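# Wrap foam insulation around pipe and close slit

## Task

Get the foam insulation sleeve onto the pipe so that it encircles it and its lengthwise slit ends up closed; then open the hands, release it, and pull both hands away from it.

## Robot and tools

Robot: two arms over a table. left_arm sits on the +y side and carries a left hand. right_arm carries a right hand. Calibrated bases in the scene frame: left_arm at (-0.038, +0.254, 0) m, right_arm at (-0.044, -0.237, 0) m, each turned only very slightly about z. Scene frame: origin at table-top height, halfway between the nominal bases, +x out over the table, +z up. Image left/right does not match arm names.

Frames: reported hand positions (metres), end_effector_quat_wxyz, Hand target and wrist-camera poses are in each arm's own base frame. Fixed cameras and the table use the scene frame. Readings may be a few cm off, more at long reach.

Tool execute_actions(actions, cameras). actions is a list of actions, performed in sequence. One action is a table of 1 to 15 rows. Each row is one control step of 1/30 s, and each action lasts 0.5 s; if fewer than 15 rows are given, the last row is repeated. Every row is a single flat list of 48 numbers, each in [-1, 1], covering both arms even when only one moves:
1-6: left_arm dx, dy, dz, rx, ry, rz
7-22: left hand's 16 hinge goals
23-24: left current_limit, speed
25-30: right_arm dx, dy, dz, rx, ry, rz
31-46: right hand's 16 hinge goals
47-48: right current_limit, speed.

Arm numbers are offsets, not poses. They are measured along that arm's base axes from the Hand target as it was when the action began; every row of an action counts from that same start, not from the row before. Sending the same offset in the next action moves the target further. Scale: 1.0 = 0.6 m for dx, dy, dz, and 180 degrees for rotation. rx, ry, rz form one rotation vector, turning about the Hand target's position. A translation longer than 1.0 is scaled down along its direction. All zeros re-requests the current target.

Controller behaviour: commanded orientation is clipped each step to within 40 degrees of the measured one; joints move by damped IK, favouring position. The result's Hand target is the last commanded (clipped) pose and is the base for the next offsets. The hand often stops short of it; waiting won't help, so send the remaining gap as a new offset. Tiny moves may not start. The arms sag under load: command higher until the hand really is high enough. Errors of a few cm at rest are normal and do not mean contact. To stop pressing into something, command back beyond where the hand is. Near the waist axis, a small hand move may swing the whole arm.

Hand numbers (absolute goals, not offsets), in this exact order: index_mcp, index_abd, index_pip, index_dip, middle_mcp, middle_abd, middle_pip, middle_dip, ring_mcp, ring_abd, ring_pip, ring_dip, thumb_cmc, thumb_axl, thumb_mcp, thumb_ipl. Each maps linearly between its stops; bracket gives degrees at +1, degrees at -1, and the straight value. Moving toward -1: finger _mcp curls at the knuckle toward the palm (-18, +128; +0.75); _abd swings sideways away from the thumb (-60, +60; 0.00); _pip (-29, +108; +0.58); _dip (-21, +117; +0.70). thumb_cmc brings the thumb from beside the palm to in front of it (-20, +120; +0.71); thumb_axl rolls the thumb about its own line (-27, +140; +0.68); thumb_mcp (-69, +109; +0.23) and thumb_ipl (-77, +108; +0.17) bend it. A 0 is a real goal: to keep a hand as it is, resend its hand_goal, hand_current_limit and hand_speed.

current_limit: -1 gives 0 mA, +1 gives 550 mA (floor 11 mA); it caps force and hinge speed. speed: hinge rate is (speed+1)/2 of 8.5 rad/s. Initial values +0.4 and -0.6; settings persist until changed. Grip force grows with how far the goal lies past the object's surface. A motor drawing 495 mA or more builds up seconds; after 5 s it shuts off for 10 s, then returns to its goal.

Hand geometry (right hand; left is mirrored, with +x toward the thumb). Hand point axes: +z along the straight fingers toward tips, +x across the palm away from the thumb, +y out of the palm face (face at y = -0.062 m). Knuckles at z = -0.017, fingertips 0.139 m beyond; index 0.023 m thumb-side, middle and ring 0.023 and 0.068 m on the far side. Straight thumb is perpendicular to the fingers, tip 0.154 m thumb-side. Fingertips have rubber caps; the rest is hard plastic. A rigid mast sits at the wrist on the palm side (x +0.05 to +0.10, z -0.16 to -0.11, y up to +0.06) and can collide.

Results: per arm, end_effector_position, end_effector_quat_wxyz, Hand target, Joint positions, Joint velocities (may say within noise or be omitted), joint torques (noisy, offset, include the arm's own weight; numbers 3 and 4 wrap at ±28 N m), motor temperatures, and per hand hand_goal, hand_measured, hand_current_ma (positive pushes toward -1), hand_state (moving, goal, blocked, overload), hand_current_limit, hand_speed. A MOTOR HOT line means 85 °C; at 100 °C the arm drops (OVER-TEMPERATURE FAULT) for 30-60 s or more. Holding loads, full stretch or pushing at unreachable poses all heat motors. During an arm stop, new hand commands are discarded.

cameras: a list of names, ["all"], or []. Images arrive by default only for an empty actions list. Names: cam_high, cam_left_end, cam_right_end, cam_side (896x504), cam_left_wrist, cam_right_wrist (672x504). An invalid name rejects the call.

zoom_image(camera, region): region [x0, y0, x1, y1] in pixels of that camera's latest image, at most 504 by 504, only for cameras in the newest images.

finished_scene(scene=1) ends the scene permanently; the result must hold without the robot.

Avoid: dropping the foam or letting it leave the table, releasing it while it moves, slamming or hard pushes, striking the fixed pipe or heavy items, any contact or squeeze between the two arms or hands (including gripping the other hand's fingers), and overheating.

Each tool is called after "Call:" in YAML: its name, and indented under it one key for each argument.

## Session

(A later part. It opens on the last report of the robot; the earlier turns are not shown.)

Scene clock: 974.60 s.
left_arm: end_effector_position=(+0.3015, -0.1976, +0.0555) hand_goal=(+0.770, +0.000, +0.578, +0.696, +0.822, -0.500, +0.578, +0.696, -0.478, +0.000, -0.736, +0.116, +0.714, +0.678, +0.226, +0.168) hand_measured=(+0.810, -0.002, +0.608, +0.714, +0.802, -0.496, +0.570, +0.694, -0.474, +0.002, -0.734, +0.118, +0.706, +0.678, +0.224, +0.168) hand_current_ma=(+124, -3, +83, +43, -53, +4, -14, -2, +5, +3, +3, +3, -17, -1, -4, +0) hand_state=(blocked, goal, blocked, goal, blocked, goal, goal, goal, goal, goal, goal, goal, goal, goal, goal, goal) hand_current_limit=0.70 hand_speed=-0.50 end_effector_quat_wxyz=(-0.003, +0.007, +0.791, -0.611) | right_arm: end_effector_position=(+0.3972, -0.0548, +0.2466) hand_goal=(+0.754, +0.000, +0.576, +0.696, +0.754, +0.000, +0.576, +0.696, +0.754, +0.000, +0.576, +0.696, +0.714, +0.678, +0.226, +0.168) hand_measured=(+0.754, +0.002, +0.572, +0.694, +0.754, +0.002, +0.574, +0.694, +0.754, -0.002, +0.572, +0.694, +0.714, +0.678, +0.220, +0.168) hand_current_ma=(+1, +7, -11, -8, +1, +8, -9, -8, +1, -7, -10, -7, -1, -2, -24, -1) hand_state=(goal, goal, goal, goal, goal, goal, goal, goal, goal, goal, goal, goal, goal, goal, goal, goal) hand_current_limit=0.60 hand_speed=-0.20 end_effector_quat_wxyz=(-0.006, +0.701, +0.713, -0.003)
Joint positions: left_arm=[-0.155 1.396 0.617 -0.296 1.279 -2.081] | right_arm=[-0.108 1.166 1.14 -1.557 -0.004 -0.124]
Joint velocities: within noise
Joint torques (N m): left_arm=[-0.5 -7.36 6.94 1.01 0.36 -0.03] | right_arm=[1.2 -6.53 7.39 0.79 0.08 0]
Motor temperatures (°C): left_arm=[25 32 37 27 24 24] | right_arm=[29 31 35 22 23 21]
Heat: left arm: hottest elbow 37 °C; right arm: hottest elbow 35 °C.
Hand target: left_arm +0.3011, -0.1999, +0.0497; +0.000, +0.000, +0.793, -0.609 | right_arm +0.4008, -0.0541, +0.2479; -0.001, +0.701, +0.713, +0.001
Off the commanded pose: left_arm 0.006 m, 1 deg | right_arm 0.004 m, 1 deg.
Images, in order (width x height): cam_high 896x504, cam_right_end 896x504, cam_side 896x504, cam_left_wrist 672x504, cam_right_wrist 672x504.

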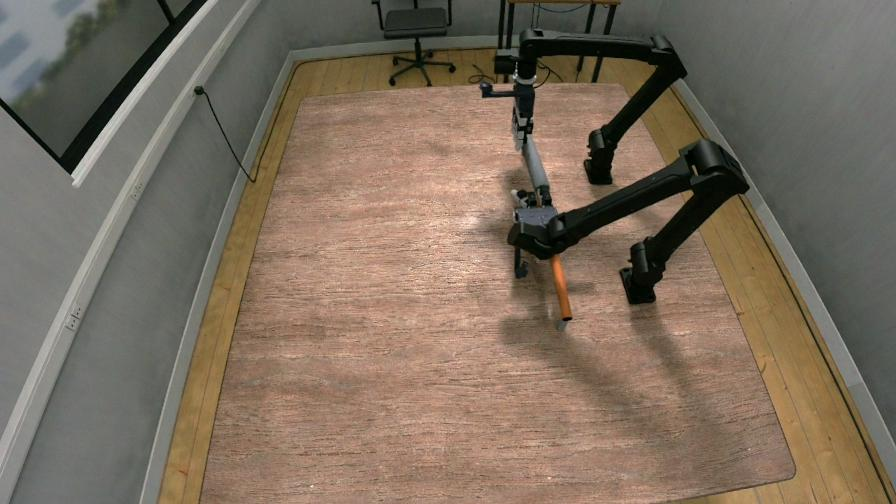

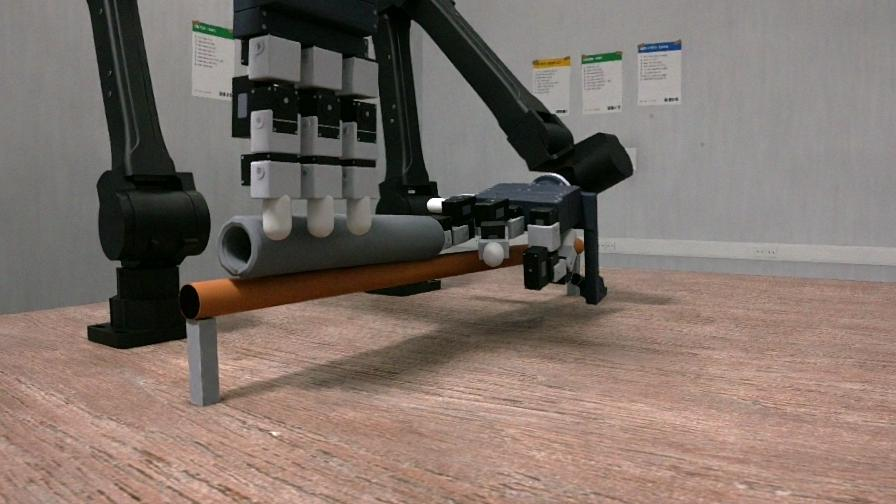

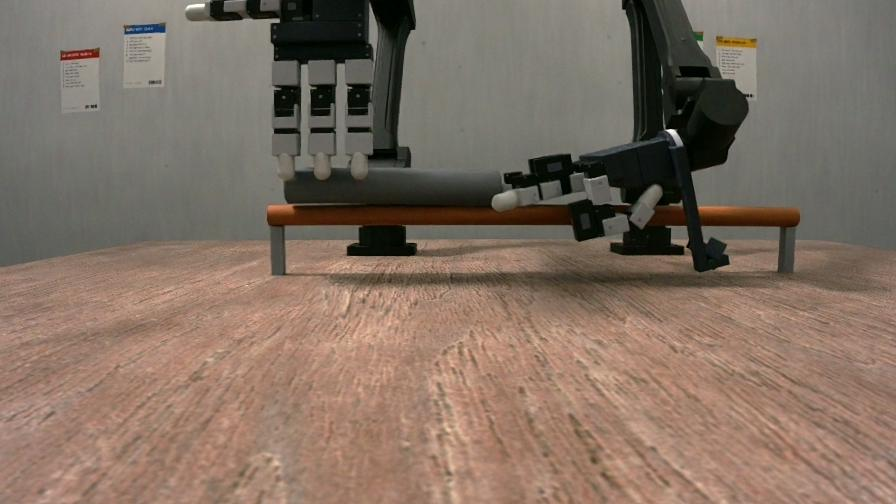

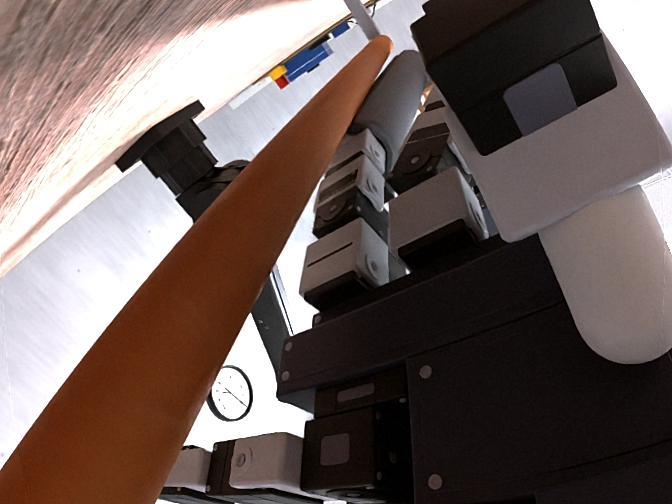

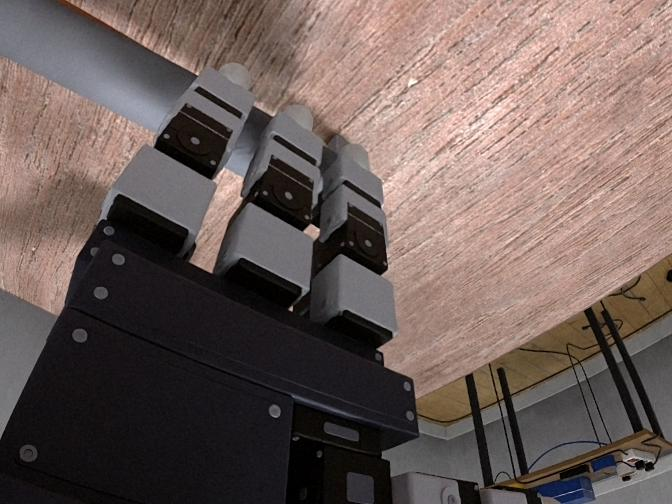

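Call:
execute_actions:
  actions:
    - [[0,0,0,0,0,0,0.77,0.0,0.577,0.696,0.822,-0.5,0.577,0.696,-0.478,0,-0.736,0.116,0.714,0.678,0.226,0.168,0.7,-0.5,-0.01,0,0,0,0,0,0.754,0,0.576,0.696,0.754,0,0.576,0.696,0.754,0,0.576,0.696,0.714,0.678,0.226,0.168,0.6,-0.2],[0,0,0,0,0,0,0.77,0.0,0.577,0.696,0.822,-0.5,0.577,0.696,-0.478,0,-0.736,0.116,0.714,0.678,0.226,0.168,0.7,-0.5,-0.02,0,0,0,0,0,0.754,0,0.576,0.696,0.754,0,0.576,0.696,0.754,0,0.576,0.696,0.714,0.678,0.226,0.168,0.6,-0.2],[0,0,0,0,0,0,0.77,0.0,0.577,0.696,0.822,-0.5,0.577,0.696,-0.478,0,-0.736,0.116,0.714,0.678,0.226,0.168,0.7,-0.5,-0.03,0,0,0,0,0,0.754,0,0.576,0.696,0.754,0,0.576,0.696,0.754,0,0.576,0.696,0.714,0.678,0.226,0.168,0.6,-0.2],[0,0,0,0,0,0,0.77,0.0,0.577,0.696,0.822,-0.5,0.577,0.696,-0.478,0,-0.736,0.116,0.714,0.678,0.226,0.168,0.7,-0.5,-0.043,0,0,0,0,0,0.754,0,0.576,0.696,0.754,0,0.576,0.696,0.754,0,0.576,0.696,0.714,0.678,0.226,0.168,0.6,-0.2]]
  cameras: ["cam_high","cam_side","cam_right_end"]

Call:
zoom_image:
  camera: "cam_right_end"
  region: [180, 180, 320, 320]

Scene clock: 975.67 s.
left_arm: end_effector_position=(+0.3015, -0.1976, +0.0555) hand_goal=(+0.770, +0.000, +0.578, +0.696, +0.822, -0.500, +0.578, +0.696, -0.478, +0.000, -0.736, +0.116, +0.714, +0.678, +0.226, +0.168) hand_measured=(+0.810, -0.002, +0.608, +0.714, +0.802, -0.496, +0.570, +0.694, -0.474, +0.002, -0.734, +0.118, +0.706, +0.678, +0.224, +0.168) hand_current_ma=(+123, -3, +80, +42, -53, +4, -14, -2, +5, +3, +3, +3, -17, -1, -4, +0) hand_state=(blocked, goal, blocked, goal, blocked, goal, goal, goal, goal, goal, goal, goal, goal, goal, goal, goal) hand_current_limit=0.70 hand_speed=-0.50 end_effector_quat_wxyz=(-0.003, +0.007, +0.791, -0.611) | right_arm: end_effector_position=(+0.3781, -0.0528, +0.2448) hand_goal=(+0.754, +0.000, +0.576, +0.696, +0.754, +0.000, +0.576, +0.696, +0.754, +0.000, +0.576, +0.696, +0.714, +0.678, +0.226, +0.168) hand_measured=(+0.754, +0.002, +0.572, +0.694, +0.754, +0.002, +0.574, +0.694, +0.754, -0.002, +0.572, +0.694, +0.714, +0.678, +0.220, +0.168) hand_current_ma=(-3, +7, -11, -8, +1, +8, -9, -8, +1, -7, -10, -7, -1, -2, -24, -1) hand_state=(goal, goal, goal, goal, goal, goal, goal, goal, goal, goal, goal, goal, goal, goal, goal, goal) hand_current_limit=0.60 hand_speed=-0.20 end_effector_quat_wxyz=(-0.003, +0.701, +0.713, +0.000)
Joint positions: left_arm=[-0.155 1.396 0.617 -0.296 1.279 -2.081] | right_arm=[-0.108 1.109 1.09 -1.557 -0.004 -0.124]
Joint torques (N m): left_arm=[-0.73 -7.18 6.97 1.03 0.37 -0.05] | right_arm=[0.5 -6.83 7.3 0.18 0.1 -0.08]
Heat: left arm: hottest elbow 37 °C; right arm: hottest elbow 35 °C.
Hand target: left_arm +0.3011, -0.1999, +0.0498; +0.000, +0.000, +0.793, -0.609 | right_arm +0.3750, -0.0541, +0.2479; -0.001, +0.701, +0.713, +0.001
Off the commanded pose: left_arm 0.006 m, 1 deg | right_arm 0.005 m, 0 deg.
joint sent to its limit (left arm) — joint 6 (wrist roll), lower limit. The joint targets still meet the commanded pose.
Images, in order (width x height): cam_high 896x504, cam_right_end 896x504, cam_side 896x504.

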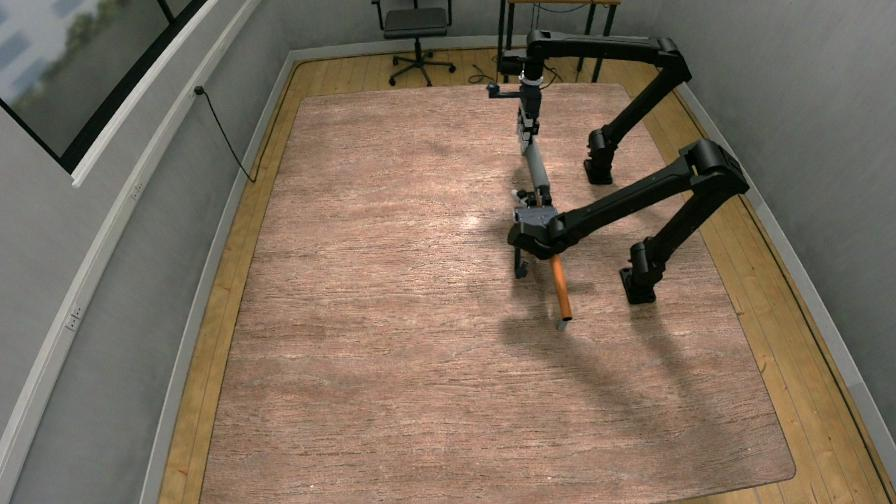

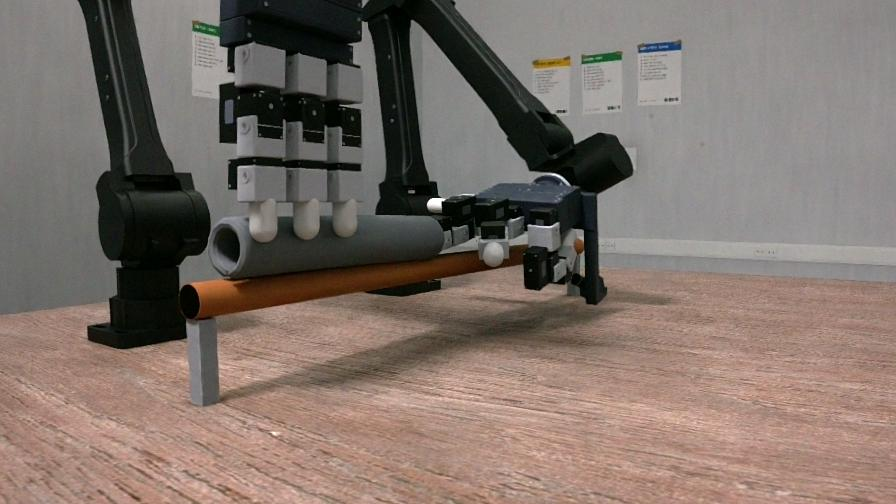

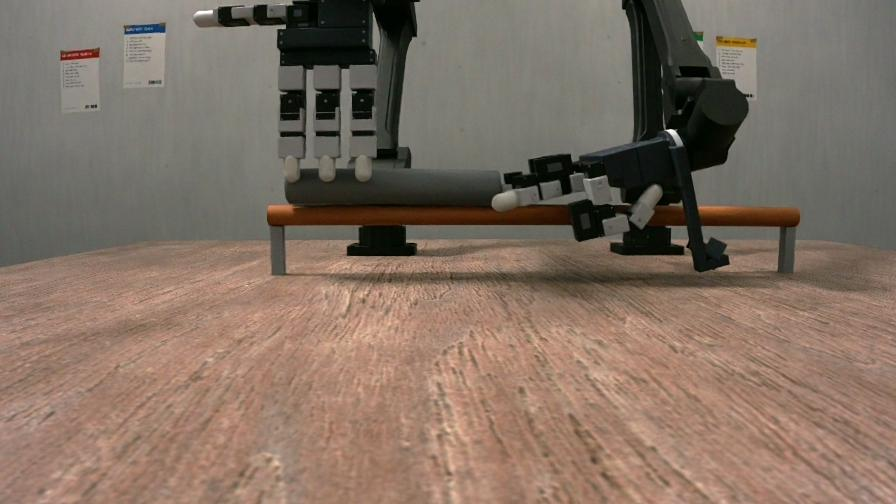

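Scaled by 3.600 from the camera's 896x504 image, which has a finer 1280x720 frame.

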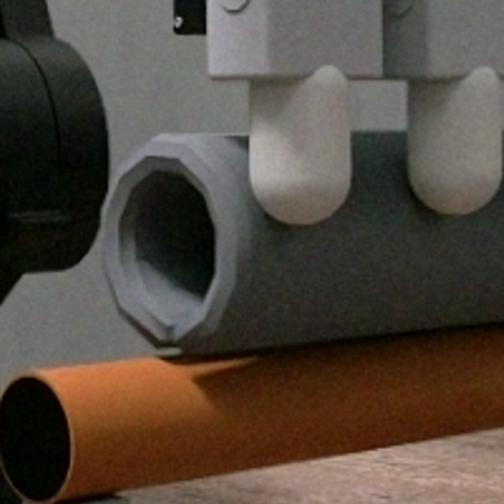

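Call:
execute_actions:
  actions:
    - [[0,0,0,0,0,0,0.77,0.0,0.577,0.696,0.822,-0.5,0.577,0.696,-0.478,0,-0.736,0.116,0.714,0.678,0.226,0.168,0.7,-0.5,0.02,0,0,0,0,0,0.754,0,0.576,0.696,0.754,0,0.576,0.696,0.754,0,0.576,0.696,0.714,0.678,0.226,0.168,0.6,-0.2],[0,0,0,0,0,0,0.77,0.0,0.577,0.696,0.822,-0.5,0.577,0.696,-0.478,0,-0.736,0.116,0.714,0.678,0.226,0.168,0.7,-0.5,0.05,0,0,0,0,0,0.754,0,0.576,0.696,0.754,0,0.576,0.696,0.754,0,0.576,0.696,0.714,0.678,0.226,0.168,0.6,-0.2]]
    - [[0,0,0,0,0,0,0.77,0.0,0.577,0.696,0.822,-0.5,0.577,0.696,-0.478,0,-0.736,0.116,0.714,0.678,0.226,0.168,0.7,-0.5,0,0,0.05,0,0,0,0.754,0,0.576,0.696,0.754,0,0.576,0.696,0.754,0,0.576,0.696,0.714,0.678,0.226,0.168,0.6,-0.2],[0,0,0,0,0,0,0.77,0.0,0.577,0.696,0.822,-0.5,0.577,0.696,-0.478,0,-0.736,0.116,0.714,0.678,0.226,0.168,0.7,-0.5,0,0,0.1,0,0,0,0.99,0,-0.99,-0.174,0.99,0,-0.99,-0.174,0.99,0,-0.99,-0.174,0.714,0.678,0.226,0.168,0.6,-0.2]]
  cameras: ["cam_high","cam_side","cam_right_end","cam_right_wrist"]

Call:
zoom_image:
  camera: "cam_right_end"
  region: [180, 180, 320, 320]

Scene clock: 977.30 s.
left_arm: end_effector_position=(+0.3015, -0.1976, +0.0555) hand_goal=(+0.770, +0.000, +0.578, +0.696, +0.822, -0.500, +0.578, +0.696, -0.478, +0.000, -0.736, +0.116, +0.714, +0.678, +0.226, +0.168) hand_measured=(+0.810, -0.002, +0.608, +0.714, +0.802, -0.496, +0.570, +0.694, -0.474, +0.002, -0.734, +0.118, +0.706, +0.678, +0.224, +0.168) hand_current_ma=(+123, -3, +80, +42, -53, +4, -14, -2, +5, +3, +3, +3, -17, -1, -4, +0) hand_state=(blocked, goal, blocked, goal, blocked, goal, goal, goal, goal, goal, goal, goal, goal, goal, goal, goal) hand_current_limit=0.70 hand_speed=-0.50 end_effector_quat_wxyz=(-0.003, +0.007, +0.791, -0.611) | right_arm: end_effector_position=(+0.3952, -0.0546, +0.2920) hand_goal=(+0.990, +0.000, -0.990, -0.174, +0.990, +0.000, -0.990, -0.174, +0.990, +0.000, -0.990, -0.174, +0.714, +0.678, +0.226, +0.168) hand_measured=(+0.986, +0.002, -0.982, -0.170, +0.986, +0.002, -0.982, -0.170, +0.986, -0.002, -0.982, -0.172, +0.714, +0.678, +0.220, +0.168) hand_current_ma=(-17, +7, +30, +10, -17, +8, +26, +10, -16, -7, +27, +9, -1, -2, -24, -1) hand_state=(goal, goal, goal, goal, goal, goal, goal, goal, goal, goal, goal, goal, goal, goal, goal, goal) hand_current_limit=0.60 hand_speed=-0.20 end_effector_quat_wxyz=(-0.010, +0.701, +0.713, -0.006)
Joint positions: left_arm=[-0.155 1.396 0.617 -0.296 1.279 -2.081] | right_arm=[-0.108 1.172 1.265 -1.688 -0.004 -0.124]
Joint torques (N m): left_arm=[-0.32 -7.3 6.94 1.03 0.37 -0.02] | right_arm=[1.67 -5.66 11.07 0.12 0.08 0.03]
Heat: left arm: hottest elbow 37 °C; right arm: hottest elbow 35 °C.
Hand target: left_arm +0.3011, -0.1999, +0.0498; +0.000, +0.000, +0.793, -0.609 | right_arm +0.4050, -0.0541, +0.3078; -0.001, +0.701, +0.713, +0.001
Off the commanded pose: left_arm 0.006 m, 1 deg | right_arm 0.018 m, 1 deg.
joint sent to its limit (left arm) — joint 6 (wrist roll), lower limit. The joint targets still meet the commanded pose.
Images, in order (width x height): cam_high 896x504, cam_right_end 896x504, cam_side 896x504, cam_right_wrist 672x504.

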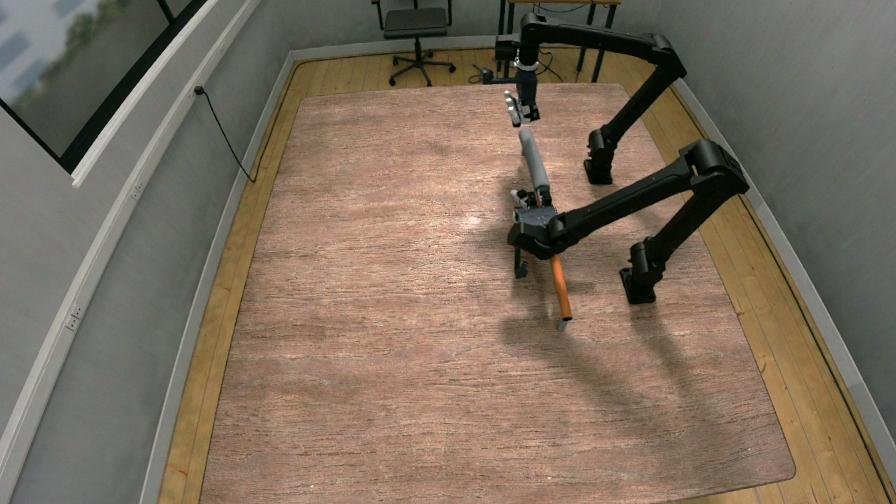

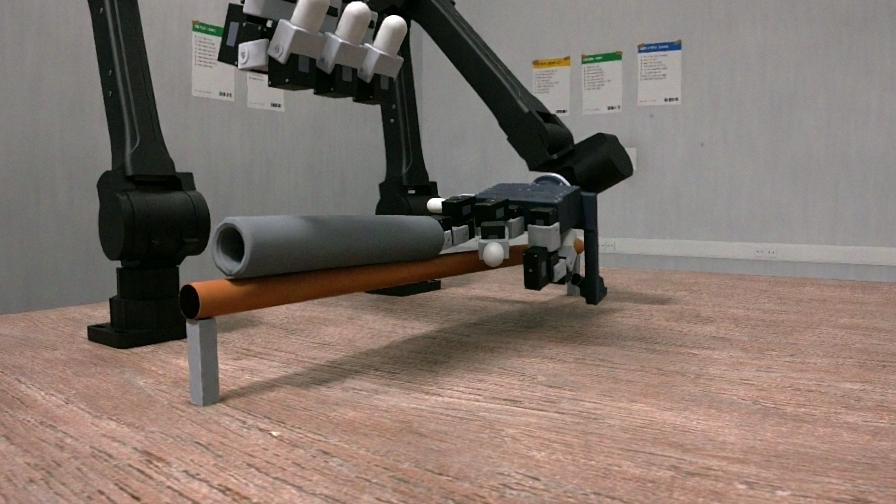

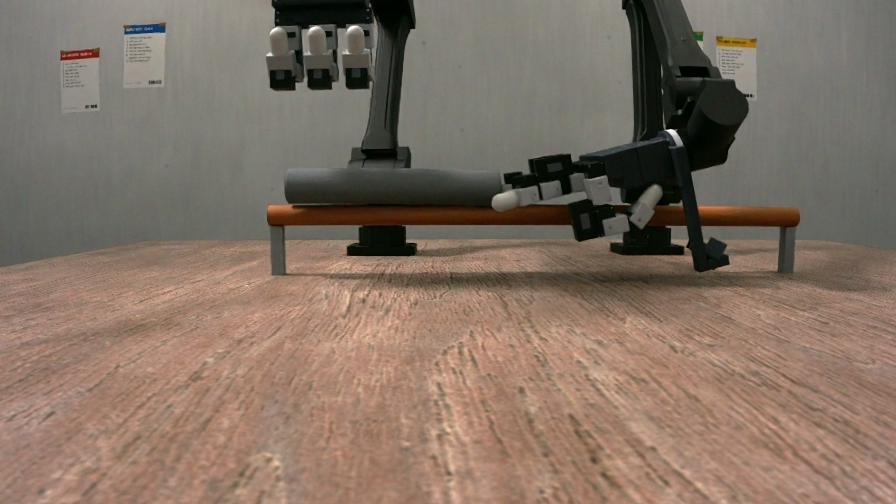

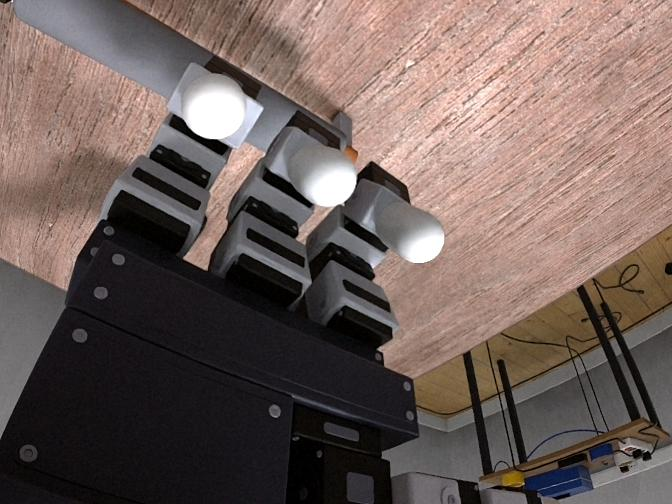

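Scaled by 3.600 from the camera's 896x504 image, which has a finer 1280x720 frame.

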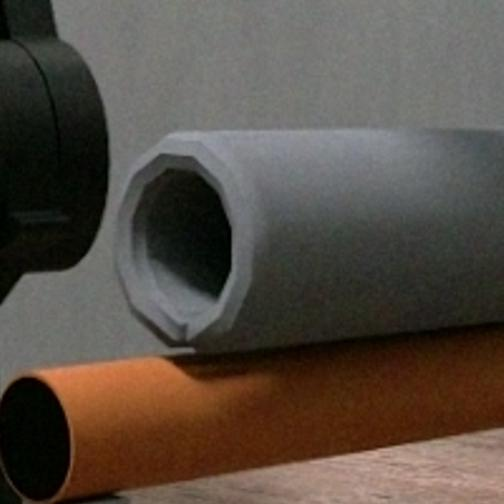

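Call:
execute_actions:
  actions:
    - [[0,0,0,0,0,0,0.77,0.0,0.577,0.696,0.822,-0.5,0.577,0.696,-0.478,0,-0.736,0.116,0.714,0.678,0.226,0.168,0.7,-0.5,0,0,0,0,0,0,0.754,0,0.576,0.696,0.754,0,0.576,0.696,0.754,0,0.576,0.696,0.714,0.678,0.226,0.168,0.6,0.2],[0,0,0,0,0,0,0.77,0.0,0.577,0.696,0.822,-0.5,0.577,0.696,-0.478,0,-0.736,0.116,0.714,0.678,0.226,0.168,0.7,-0.5,0,0,-0.05,0,0,0,0.754,0,0.576,0.696,0.754,0,0.576,0.696,0.754,0,0.576,0.696,0.714,0.678,0.226,0.168,0.6,-0.2],[0,0,0,0,0,0,0.77,0.0,0.577,0.696,0.822,-0.5,0.577,0.696,-0.478,0,-0.736,0.116,0.714,0.678,0.226,0.168,0.7,-0.5,0,0,-0.1,0,0,0,0.754,0,0.576,0.696,0.754,0,0.576,0.696,0.754,0,0.576,0.696,0.714,0.678,0.226,0.168,0.6,-0.2]]
    - [[0,0,0,0,0,0,0.77,0.0,0.577,0.696,0.822,-0.5,0.577,0.696,-0.478,0,-0.736,0.116,0.714,0.678,0.226,0.168,0.7,-0.5,-0.02,0,0,0,0,0,0.754,0,0.576,0.696,0.754,0,0.576,0.696,0.754,0,0.576,0.696,0.714,0.678,0.226,0.168,0.6,-0.2],[0,0,0,0,0,0,0.77,0.0,0.577,0.696,0.822,-0.5,0.577,0.696,-0.478,0,-0.736,0.116,0.714,0.678,0.226,0.168,0.7,-0.5,-0.04,0,0,0,0,0,0.754,0,0.576,0.696,0.754,0,0.576,0.696,0.754,0,0.576,0.696,0.714,0.678,0.226,0.168,0.6,-0.2],[0,0,0,0,0,0,0.77,0.0,0.577,0.696,0.822,-0.5,0.577,0.696,-0.478,0,-0.736,0.116,0.714,0.678,0.226,0.168,0.7,-0.5,-0.06,0,0,0,0,0,0.754,0,0.576,0.696,0.754,0,0.576,0.696,0.754,0,0.576,0.696,0.714,0.678,0.226,0.168,0.6,-0.2]]
  cameras: ["cam_right_end"]

Call:
zoom_image:
  camera: "cam_right_end"
  region: [180, 180, 320, 320]

Scene clock: 978.97 s.
left_arm: end_effector_position=(+0.3015, -0.1976, +0.0554) hand_goal=(+0.770, +0.000, +0.578, +0.696, +0.822, -0.500, +0.578, +0.696, -0.478, +0.000, -0.736, +0.116, +0.714, +0.678, +0.226, +0.168) hand_measured=(+0.808, -0.002, +0.608, +0.714, +0.802, -0.496, +0.570, +0.694, -0.474, +0.002, -0.734, +0.118, +0.706, +0.678, +0.224, +0.168) hand_current_ma=(+121, -2, +78, +41, -53, +4, -14, -2, +5, +3, +3, +3, -17, -1, -4, +0) hand_state=(blocked, goal, blocked, goal, blocked, goal, goal, goal, goal, goal, goal, goal, goal, goal, goal, goal) hand_current_limit=0.70 hand_speed=-0.50 end_effector_quat_wxyz=(-0.003, +0.007, +0.791, -0.611) | right_arm: end_effector_position=(+0.3728, -0.0522, +0.2457) hand_goal=(+0.754, +0.000, +0.576, +0.696, +0.754, +0.000, +0.576, +0.696, +0.754, +0.000, +0.576, +0.696, +0.714, +0.678, +0.226, +0.168) hand_measured=(+0.754, +0.002, +0.572, +0.694, +0.754, +0.002, +0.572, +0.694, +0.754, -0.002, +0.572, +0.694, +0.714, +0.678, +0.220, +0.168) hand_current_ma=(+0, +7, -14, -8, +1, +8, -10, -8, +1, -7, -10, -7, -1, -2, -24, -1) hand_state=(goal, goal, goal, goal, goal, goal, goal, goal, goal, goal, goal, goal, goal, goal, goal, goal) hand_current_limit=0.60 hand_speed=-0.20 end_effector_quat_wxyz=(-0.001, +0.701, +0.713, +0.002)
Joint positions: left_arm=[-0.155 1.396 0.617 -0.296 1.279 -2.081] | right_arm=[-0.108 1.09 1.078 -1.558 -0.004 -0.124]
Joint torques (N m): left_arm=[-0.62 -7.36 6.98 1.05 0.38 -0.04] | right_arm=[0.56 -6.12 7.34 0.03 0.08 -0.08]
Heat: left arm: hottest elbow 37 °C; right arm: hottest elbow 35 °C.
Hand target: left_arm +0.3011, -0.1999, +0.0497; +0.000, +0.000, +0.793, -0.609 | right_arm +0.3689, -0.0541, +0.2477; -0.002, +0.701, +0.713, +0.001
Off the commanded pose: left_arm 0.006 m, 1 deg | right_arm 0.005 m, 0 deg.
joint sent to its limit (left arm) — joint 6 (wrist roll), lower limit. The joint targets still meet the commanded pose.
Images, in order (width x height): cam_right_end 896x504.

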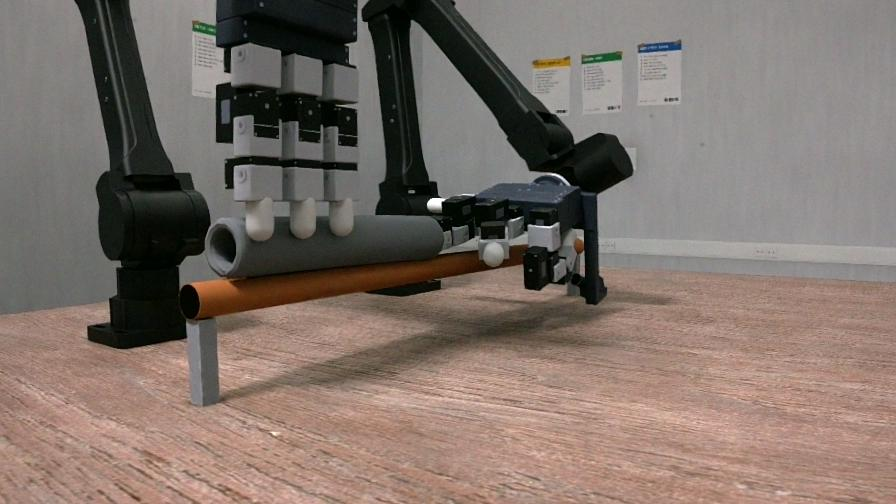

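Scaled by 3.600 from the camera's 896x504 image, which has a finer 1280x720 frame.

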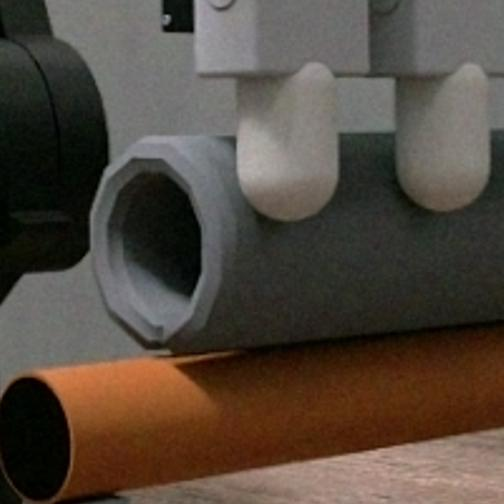

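Call:
execute_actions:
  actions:
    - [[0,0,0,0,0,0,0.77,0.0,0.577,0.696,0.822,-0.5,0.577,0.696,-0.478,0,-0.736,0.116,0.714,0.678,0.226,0.168,0.7,-0.5,-0.004,0,0,0,0,0,0.754,0,0.576,0.696,0.754,0,0.576,0.696,0.754,0,0.576,0.696,0.714,0.678,0.226,0.168,0.6,-0.2],[0,0,0,0,0,0,0.77,0.0,0.577,0.696,0.822,-0.5,0.577,0.696,-0.478,0,-0.736,0.116,0.714,0.678,0.226,0.168,0.7,-0.5,-0.008,0,0,0,0,0,0.754,0,0.576,0.696,0.754,0,0.576,0.696,0.754,0,0.576,0.696,0.714,0.678,0.226,0.168,0.6,-0.2]]
    - [[0,0,0,0,0,0,0.77,0.0,0.577,0.696,0.822,-0.5,0.577,0.696,-0.478,0,-0.736,0.116,0.714,0.678,0.226,0.168,0.7,-0.5,0.03,0,0,0,0,0,0.754,0,0.576,0.696,0.754,0,0.576,0.696,0.754,0,0.576,0.696,0.714,0.678,0.226,0.168,0.6,-0.2],[0,0,0,0,0,0,0.77,0.0,0.577,0.696,0.822,-0.5,0.577,0.696,-0.478,0,-0.736,0.116,0.714,0.678,0.226,0.168,0.7,-0.5,0.05,0,0,0,0,0,0.754,0,0.576,0.696,0.754,0,0.576,0.696,0.754,0,0.576,0.696,0.714,0.678,0.226,0.168,0.6,-0.2]]
  cameras: ["cam_right_end","cam_side"]

Call:
zoom_image:
  camera: "cam_right_end"
  region: [180, 180, 320, 320]

Scene clock: 980.43 s.
left_arm: end_effector_position=(+0.3015, -0.1976, +0.0554) hand_goal=(+0.770, +0.000, +0.578, +0.696, +0.822, -0.500, +0.578, +0.696, -0.478, +0.000, -0.736, +0.116, +0.714, +0.678, +0.226, +0.168) hand_measured=(+0.808, -0.002, +0.608, +0.714, +0.802, -0.496, +0.570, +0.694, -0.474, +0.002, -0.734, +0.118, +0.706, +0.678, +0.224, +0.168) hand_current_ma=(+121, -2, +78, +41, -53, +4, -14, -2, +5, +3, +3, +3, -17, -1, -4, +0) hand_state=(blocked, goal, blocked, goal, blocked, goal, goal, goal, goal, goal, goal, goal, goal, goal, goal, goal) hand_current_limit=0.70 hand_speed=-0.50 end_effector_quat_wxyz=(-0.003, +0.007, +0.791, -0.611) | right_arm: end_effector_position=(+0.3783, -0.0529, +0.2283) hand_goal=(+0.754, +0.000, +0.576, +0.696, +0.754, +0.000, +0.576, +0.696, +0.754, +0.000, +0.576, +0.696, +0.714, +0.678, +0.226, +0.168) hand_measured=(+0.752, +0.002, +0.572, +0.694, +0.752, +0.002, +0.572, +0.694, +0.750, -0.002, +0.572, +0.694, +0.714, +0.678, +0.220, +0.168) hand_current_ma=(-7, +7, -14, -8, -10, +8, -10, -8, -13, -5, -10, -7, -1, -2, -24, -1) hand_state=(goal, goal, goal, goal, goal, goal, goal, goal, goal, goal, goal, goal, goal, goal, goal, goal) hand_current_limit=0.60 hand_speed=-0.20 end_effector_quat_wxyz=(-0.020, +0.701, +0.713, -0.013)
Joint positions: left_arm=[-0.155 1.396 0.617 -0.296 1.279 -2.081] | right_arm=[-0.108 1.14 1.079 -1.557 -0.004 -0.125]
Joint torques (N m): left_arm=[-0.56 -7.3 6.91 0.95 0.37 -0.04] | right_arm=[1.38 -5.71 11.03 0.58 0.08 0]
Heat: left arm: hottest elbow 37 °C; right arm: hottest elbow 35 °C.
Hand target: left_arm +0.3011, -0.1999, +0.0497; +0.000, +0.000, +0.793, -0.609 | right_arm +0.3942, -0.0541, +0.2478; -0.001, +0.701, +0.713, +0.001
Off the commanded pose: left_arm 0.006 m, 1 deg | right_arm 0.025 m, 3 deg.
joint sent to its limit (left arm) — joint 6 (wrist roll), lower limit. The joint targets still meet the commanded pose.
Images, in order (width x height): cam_right_end 896x504, cam_side 896x504.

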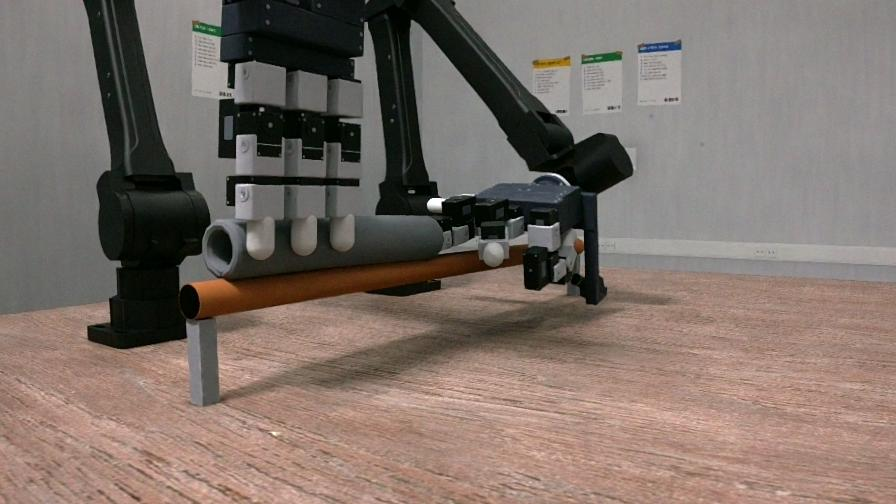

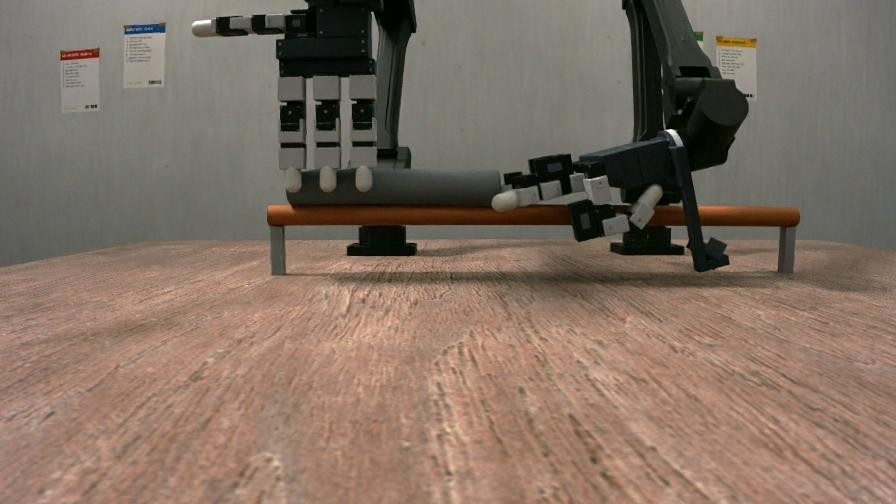

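Scaled by 3.600 from the camera's 896x504 image, which has a finer 1280x720 frame.

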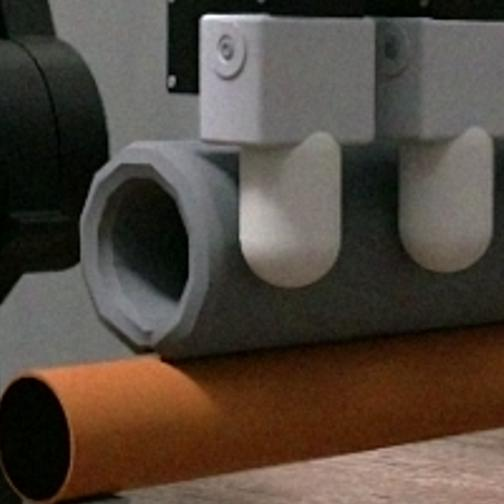

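Call:
execute_actions:
  actions:
    - [[0,0,0,0,0,0,0.77,0.0,0.577,0.696,0.822,-0.5,0.577,0.696,-0.478,0,-0.736,0.116,0.714,0.678,0.226,0.168,0.7,-0.5,0.01,0,0,0,0,0,0.754,0,0.576,0.696,0.754,0,0.576,0.696,0.754,0,0.576,0.696,0.714,0.678,0.226,0.168,0.6,-0.2],[0,0,0,0,0,0,0.77,0.0,0.577,0.696,0.822,-0.5,0.577,0.696,-0.478,0,-0.736,0.116,0.714,0.678,0.226,0.168,0.7,-0.5,0.02,0,0,0,0,0,0.754,0,0.576,0.696,0.754,0,0.576,0.696,0.754,0,0.576,0.696,0.714,0.678,0.226,0.168,0.6,-0.2]]
    - [[0,0,0,0,0,0,0.77,0.0,0.577,0.696,0.822,-0.5,0.577,0.696,-0.478,0,-0.736,0.116,0.714,0.678,0.226,0.168,0.7,-0.5,0,0,0.03,0,0,0,0.754,0,0.576,0.696,0.754,0,0.576,0.696,0.754,0,0.576,0.696,0.714,0.678,0.226,0.168,0.6,-0.2],[0,0,0,0,0,0,0.77,0.0,0.577,0.696,0.822,-0.5,0.577,0.696,-0.478,0,-0.736,0.116,0.714,0.678,0.226,0.168,0.7,-0.5,0,0,0.08,0,0,0,0.99,0,-0.99,-0.174,0.99,0,-0.99,-0.174,0.99,0,-0.99,-0.174,0.714,0.678,0.226,0.168,0.6,-0.2]]
  cameras: ["cam_right_end","cam_side"]

Call:
zoom_image:
  camera: "cam_right_end"
  region: [180, 180, 320, 320]

Scene clock: 982.17 s.
left_arm: end_effector_position=(+0.3015, -0.1976, +0.0554) hand_goal=(+0.770, +0.000, +0.578, +0.696, +0.822, -0.500, +0.578, +0.696, -0.478, +0.000, -0.736, +0.116, +0.714, +0.678, +0.226, +0.168) hand_measured=(+0.808, -0.002, +0.608, +0.714, +0.802, -0.496, +0.570, +0.694, -0.474, +0.002, -0.734, +0.118, +0.706, +0.678, +0.224, +0.168) hand_current_ma=(+121, -2, +78, +41, -53, +4, -14, -2, +5, +3, +3, +3, -17, -1, -4, +0) hand_state=(blocked, goal, blocked, goal, blocked, goal, goal, goal, goal, goal, goal, goal, goal, goal, goal, goal) hand_current_limit=0.70 hand_speed=-0.50 end_effector_quat_wxyz=(-0.003, +0.007, +0.791, -0.611) | right_arm: end_effector_position=(+0.3959, -0.0548, +0.2806) hand_goal=(+0.990, +0.000, -0.990, -0.174, +0.990, +0.000, -0.990, -0.174, +0.990, +0.000, -0.990, -0.174, +0.714, +0.678, +0.226, +0.168) hand_measured=(+0.986, +0.002, -0.982, -0.170, +0.986, +0.002, -0.982, -0.170, +0.986, -0.002, -0.982, -0.172, +0.714, +0.678, +0.220, +0.168) hand_current_ma=(-17, +7, +30, +10, -17, +8, +26, +10, -16, -5, +27, +9, -1, -2, -24, -1) hand_state=(goal, goal, goal, goal, goal, goal, goal, goal, goal, goal, goal, goal, goal, goal, goal, goal) hand_current_limit=0.60 hand_speed=-0.20 end_effector_quat_wxyz=(-0.010, +0.701, +0.713, -0.005)
Joint positions: left_arm=[-0.155 1.396 0.617 -0.296 1.279 -2.081] | right_arm=[-0.108 1.17 1.234 -1.657 -0.004 -0.125]
Joint torques (N m): left_arm=[-0.32 -7.59 6.95 1.09 0.38 -0.03] | right_arm=[1.49 -5.83 11 0.06 0.11 0.04]
Heat: left arm: hottest elbow 37 °C; right arm: hottest elbow 35 °C.
Hand target: left_arm +0.3011, -0.1999, +0.0498; +0.000, +0.000, +0.793, -0.609 | right_arm +0.4062, -0.0541, +0.2958; -0.001, +0.701, +0.713, +0.001
Off the commanded pose: left_arm 0.006 m, 1 deg | right_arm 0.018 m, 1 deg.
joint sent to its limit (left arm) — joint 6 (wrist roll), lower limit. The joint targets still meet the commanded pose.
Images, in order (width x height): cam_right_end 896x504, cam_side 896x504.

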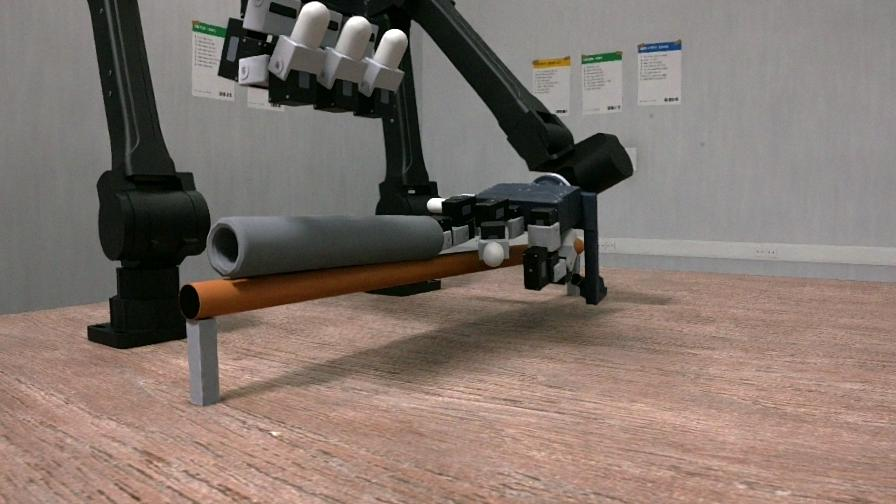

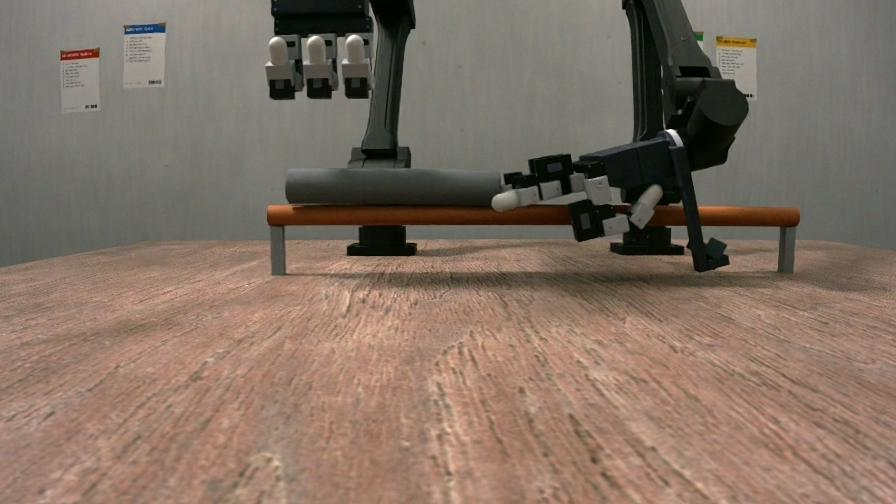

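Scaled by 3.600 from the camera's 896x504 image, which has a finer 1280x720 frame.

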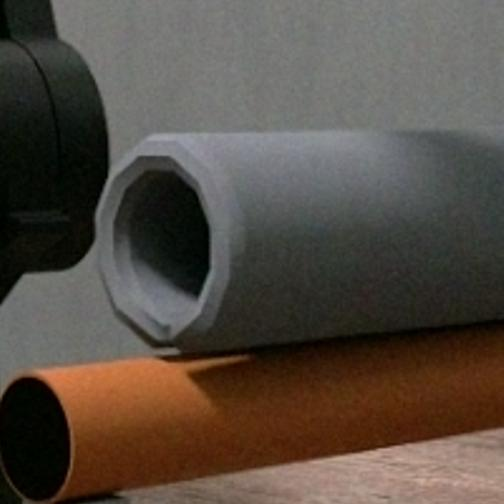

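Call:
execute_actions:
  actions:
    - [[0,0,0,0,0,0,0.77,0.0,0.577,0.696,0.822,-0.5,0.577,0.696,-0.478,0,-0.736,0.116,0.714,0.678,0.226,0.168,0.7,-0.5,-0.04,0,-0.03,0,0,0,0.99,0,-0.99,-0.174,0.99,0,-0.99,-0.174,0.99,0,-0.99,-0.174,0.714,0.678,0.226,0.168,0.7,-0.2],[0,0,0,0,0,0,0.77,0.0,0.577,0.696,0.822,-0.5,0.577,0.696,-0.478,0,-0.736,0.116,0.714,0.678,0.226,0.168,0.7,-0.5,-0.08,0,-0.06,0,0,0,0.99,0,-0.99,-0.174,0.99,0,-0.99,-0.174,0.99,0,-0.99,-0.174,0.714,0.678,0.226,0.168,0.7,-0.2],[0,0,0,0,0,0,0.77,0.0,0.577,0.696,0.822,-0.5,0.577,0.696,-0.478,0,-0.736,0.116,0.714,0.678,0.226,0.168,0.7,-0.5,-0.127,0,-0.1,0,0,0,0.99,0,-0.99,-0.174,0.99,0,-0.99,-0.174,0.99,0,-0.99,-0.174,0.714,0.678,0.226,0.168,0.7,-0.2]]
    - [[0,0,0,0,0,0,0.77,0.0,0.577,0.696,0.822,-0.5,0.577,0.696,-0.478,0,-0.736,0.116,0.714,0.678,0.226,0.168,0.7,-0.5,0,0,-0.015,0,0,0,0.99,0,-0.99,-0.174,0.99,0,-0.99,-0.174,0.99,0,-0.99,-0.174,0.714,0.678,0.226,0.168,0.7,-0.2],[0,0,0,0,0,0,0.77,0.0,0.577,0.696,0.822,-0.5,0.577,0.696,-0.478,0,-0.736,0.116,0.714,0.678,0.226,0.168,0.7,-0.5,0,0,-0.03,0,0,0,0.99,0,-0.99,-0.174,0.99,0,-0.99,-0.174,0.99,0,-0.99,-0.174,0.714,0.678,0.226,0.168,0.7,-0.2]]
  cameras: ["cam_right_end","cam_side","cam_high"]

Call:
zoom_image:
  camera: "cam_right_end"
  region: [180, 140, 340, 300]

Call:
zoom_image:
  camera: "cam_high"
  region: [480, 80, 600, 200]

Scene clock: 984.17 s.
left_arm: end_effector_position=(+0.3015, -0.1976, +0.0554) hand_goal=(+0.770, +0.000, +0.578, +0.696, +0.822, -0.500, +0.578, +0.696, -0.478, +0.000, -0.736, +0.116, +0.714, +0.678, +0.226, +0.168) hand_measured=(+0.808, -0.002, +0.608, +0.714, +0.802, -0.496, +0.570, +0.694, -0.474, +0.002, -0.734, +0.118, +0.706, +0.678, +0.224, +0.168) hand_current_ma=(+121, -2, +78, +41, -53, +4, -14, -2, +5, +3, +3, +3, -17, -1, -4, +0) hand_state=(blocked, goal, blocked, goal, blocked, goal, goal, goal, goal, goal, goal, goal, goal, goal, goal, goal) hand_current_limit=0.70 hand_speed=-0.50 end_effector_quat_wxyz=(-0.003, +0.007, +0.791, -0.611) | right_arm: end_effector_position=(+0.3275, -0.0514, +0.2147) hand_goal=(+0.990, +0.000, -0.990, -0.174, +0.990, +0.000, -0.990, -0.174, +0.990, +0.000, -0.990, -0.174, +0.714, +0.678, +0.226, +0.168) hand_measured=(+0.988, +0.002, -0.982, -0.170, +0.988, +0.002, -0.984, -0.170, +0.988, -0.002, -0.984, -0.172, +0.714, +0.678, +0.220, +0.168) hand_current_ma=(-9, +7, +24, +10, -9, +8, +21, +10, -8, -5, +22, +9, -2, -2, -24, -1) hand_state=(goal, goal, goal, goal, goal, goal, goal, goal, goal, goal, goal, goal, goal, goal, goal, goal) hand_current_limit=0.70 hand_speed=-0.20 end_effector_quat_wxyz=(-0.009, +0.701, +0.713, -0.004)
Joint positions: left_arm=[-0.155 1.396 0.617 -0.296 1.279 -2.081] | right_arm=[-0.124 0.98 0.93 -1.54 -0.004 -0.14]
Joint torques (N m): left_arm=[-0.32 -7.65 6.95 1.03 0.37 -0.04] | right_arm=[0.56 -4.07 7.34 0.79 0.1 -0.11]
Heat: left arm: hottest elbow 37 °C; right arm: hottest elbow 35 °C.
Hand target: left_arm +0.3011, -0.1999, +0.0498; +0.000, +0.000, +0.793, -0.609 | right_arm +0.3299, -0.0540, +0.2177; -0.002, +0.701, +0.713, +0.001
Off the commanded pose: left_arm 0.006 m, 1 deg | right_arm 0.005 m, 1 deg.
joint sent to its limit (left arm) — joint 6 (wrist roll), lower limit. The joint targets still meet the commanded pose.
Images, in order (width x height): cam_high 896x504, cam_right_end 896x504, cam_side 896x504.

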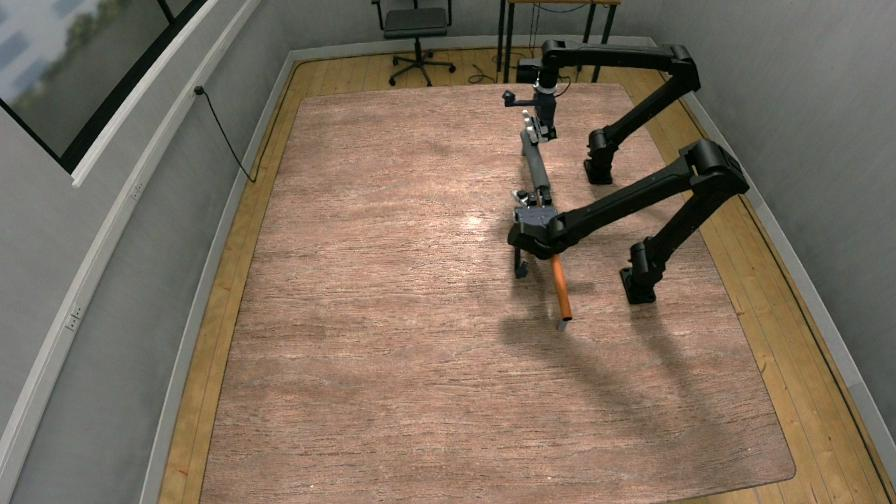

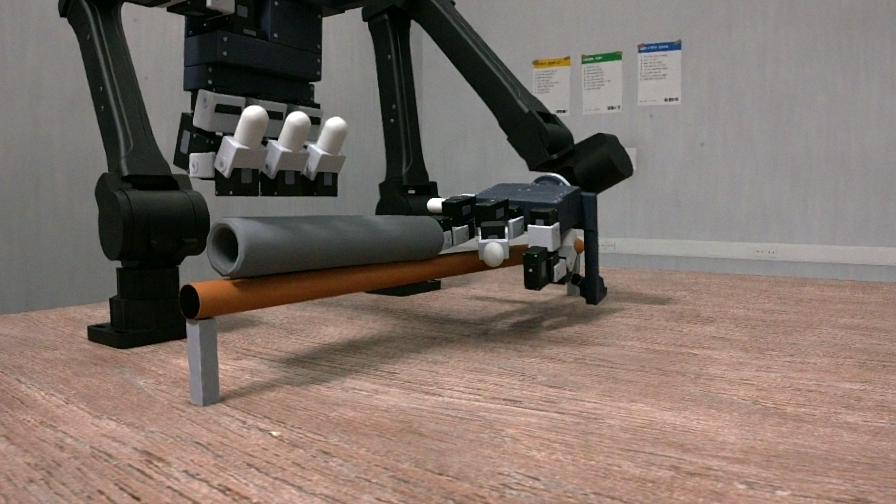

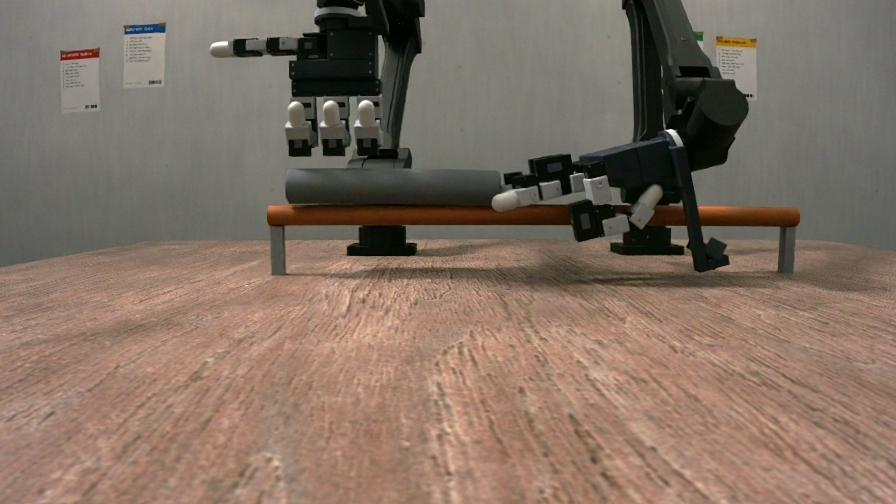

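Scaled by 3.150 from the camera's 896x504 image, which has a finer 1280x720 frame.

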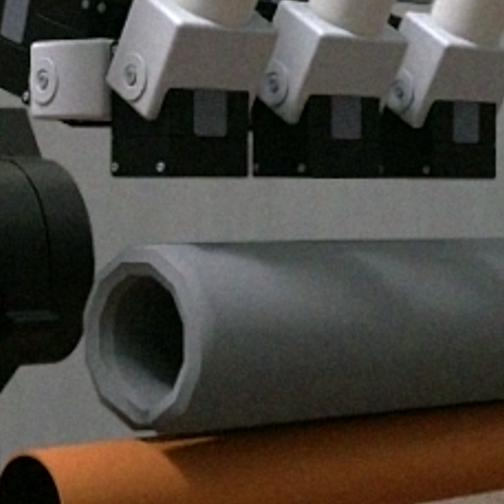

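Scaled by 4.200 from the camera's 896x504 image, which has a finer 1280x720 frame.

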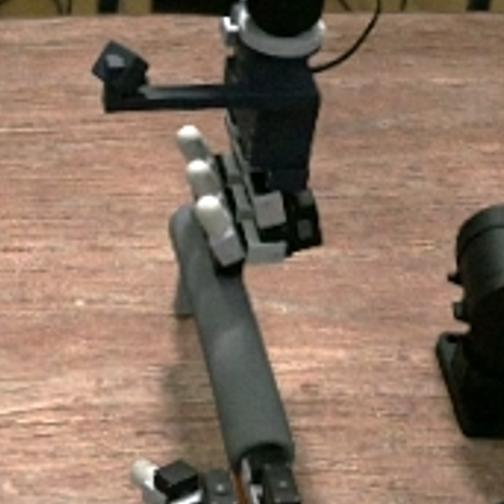

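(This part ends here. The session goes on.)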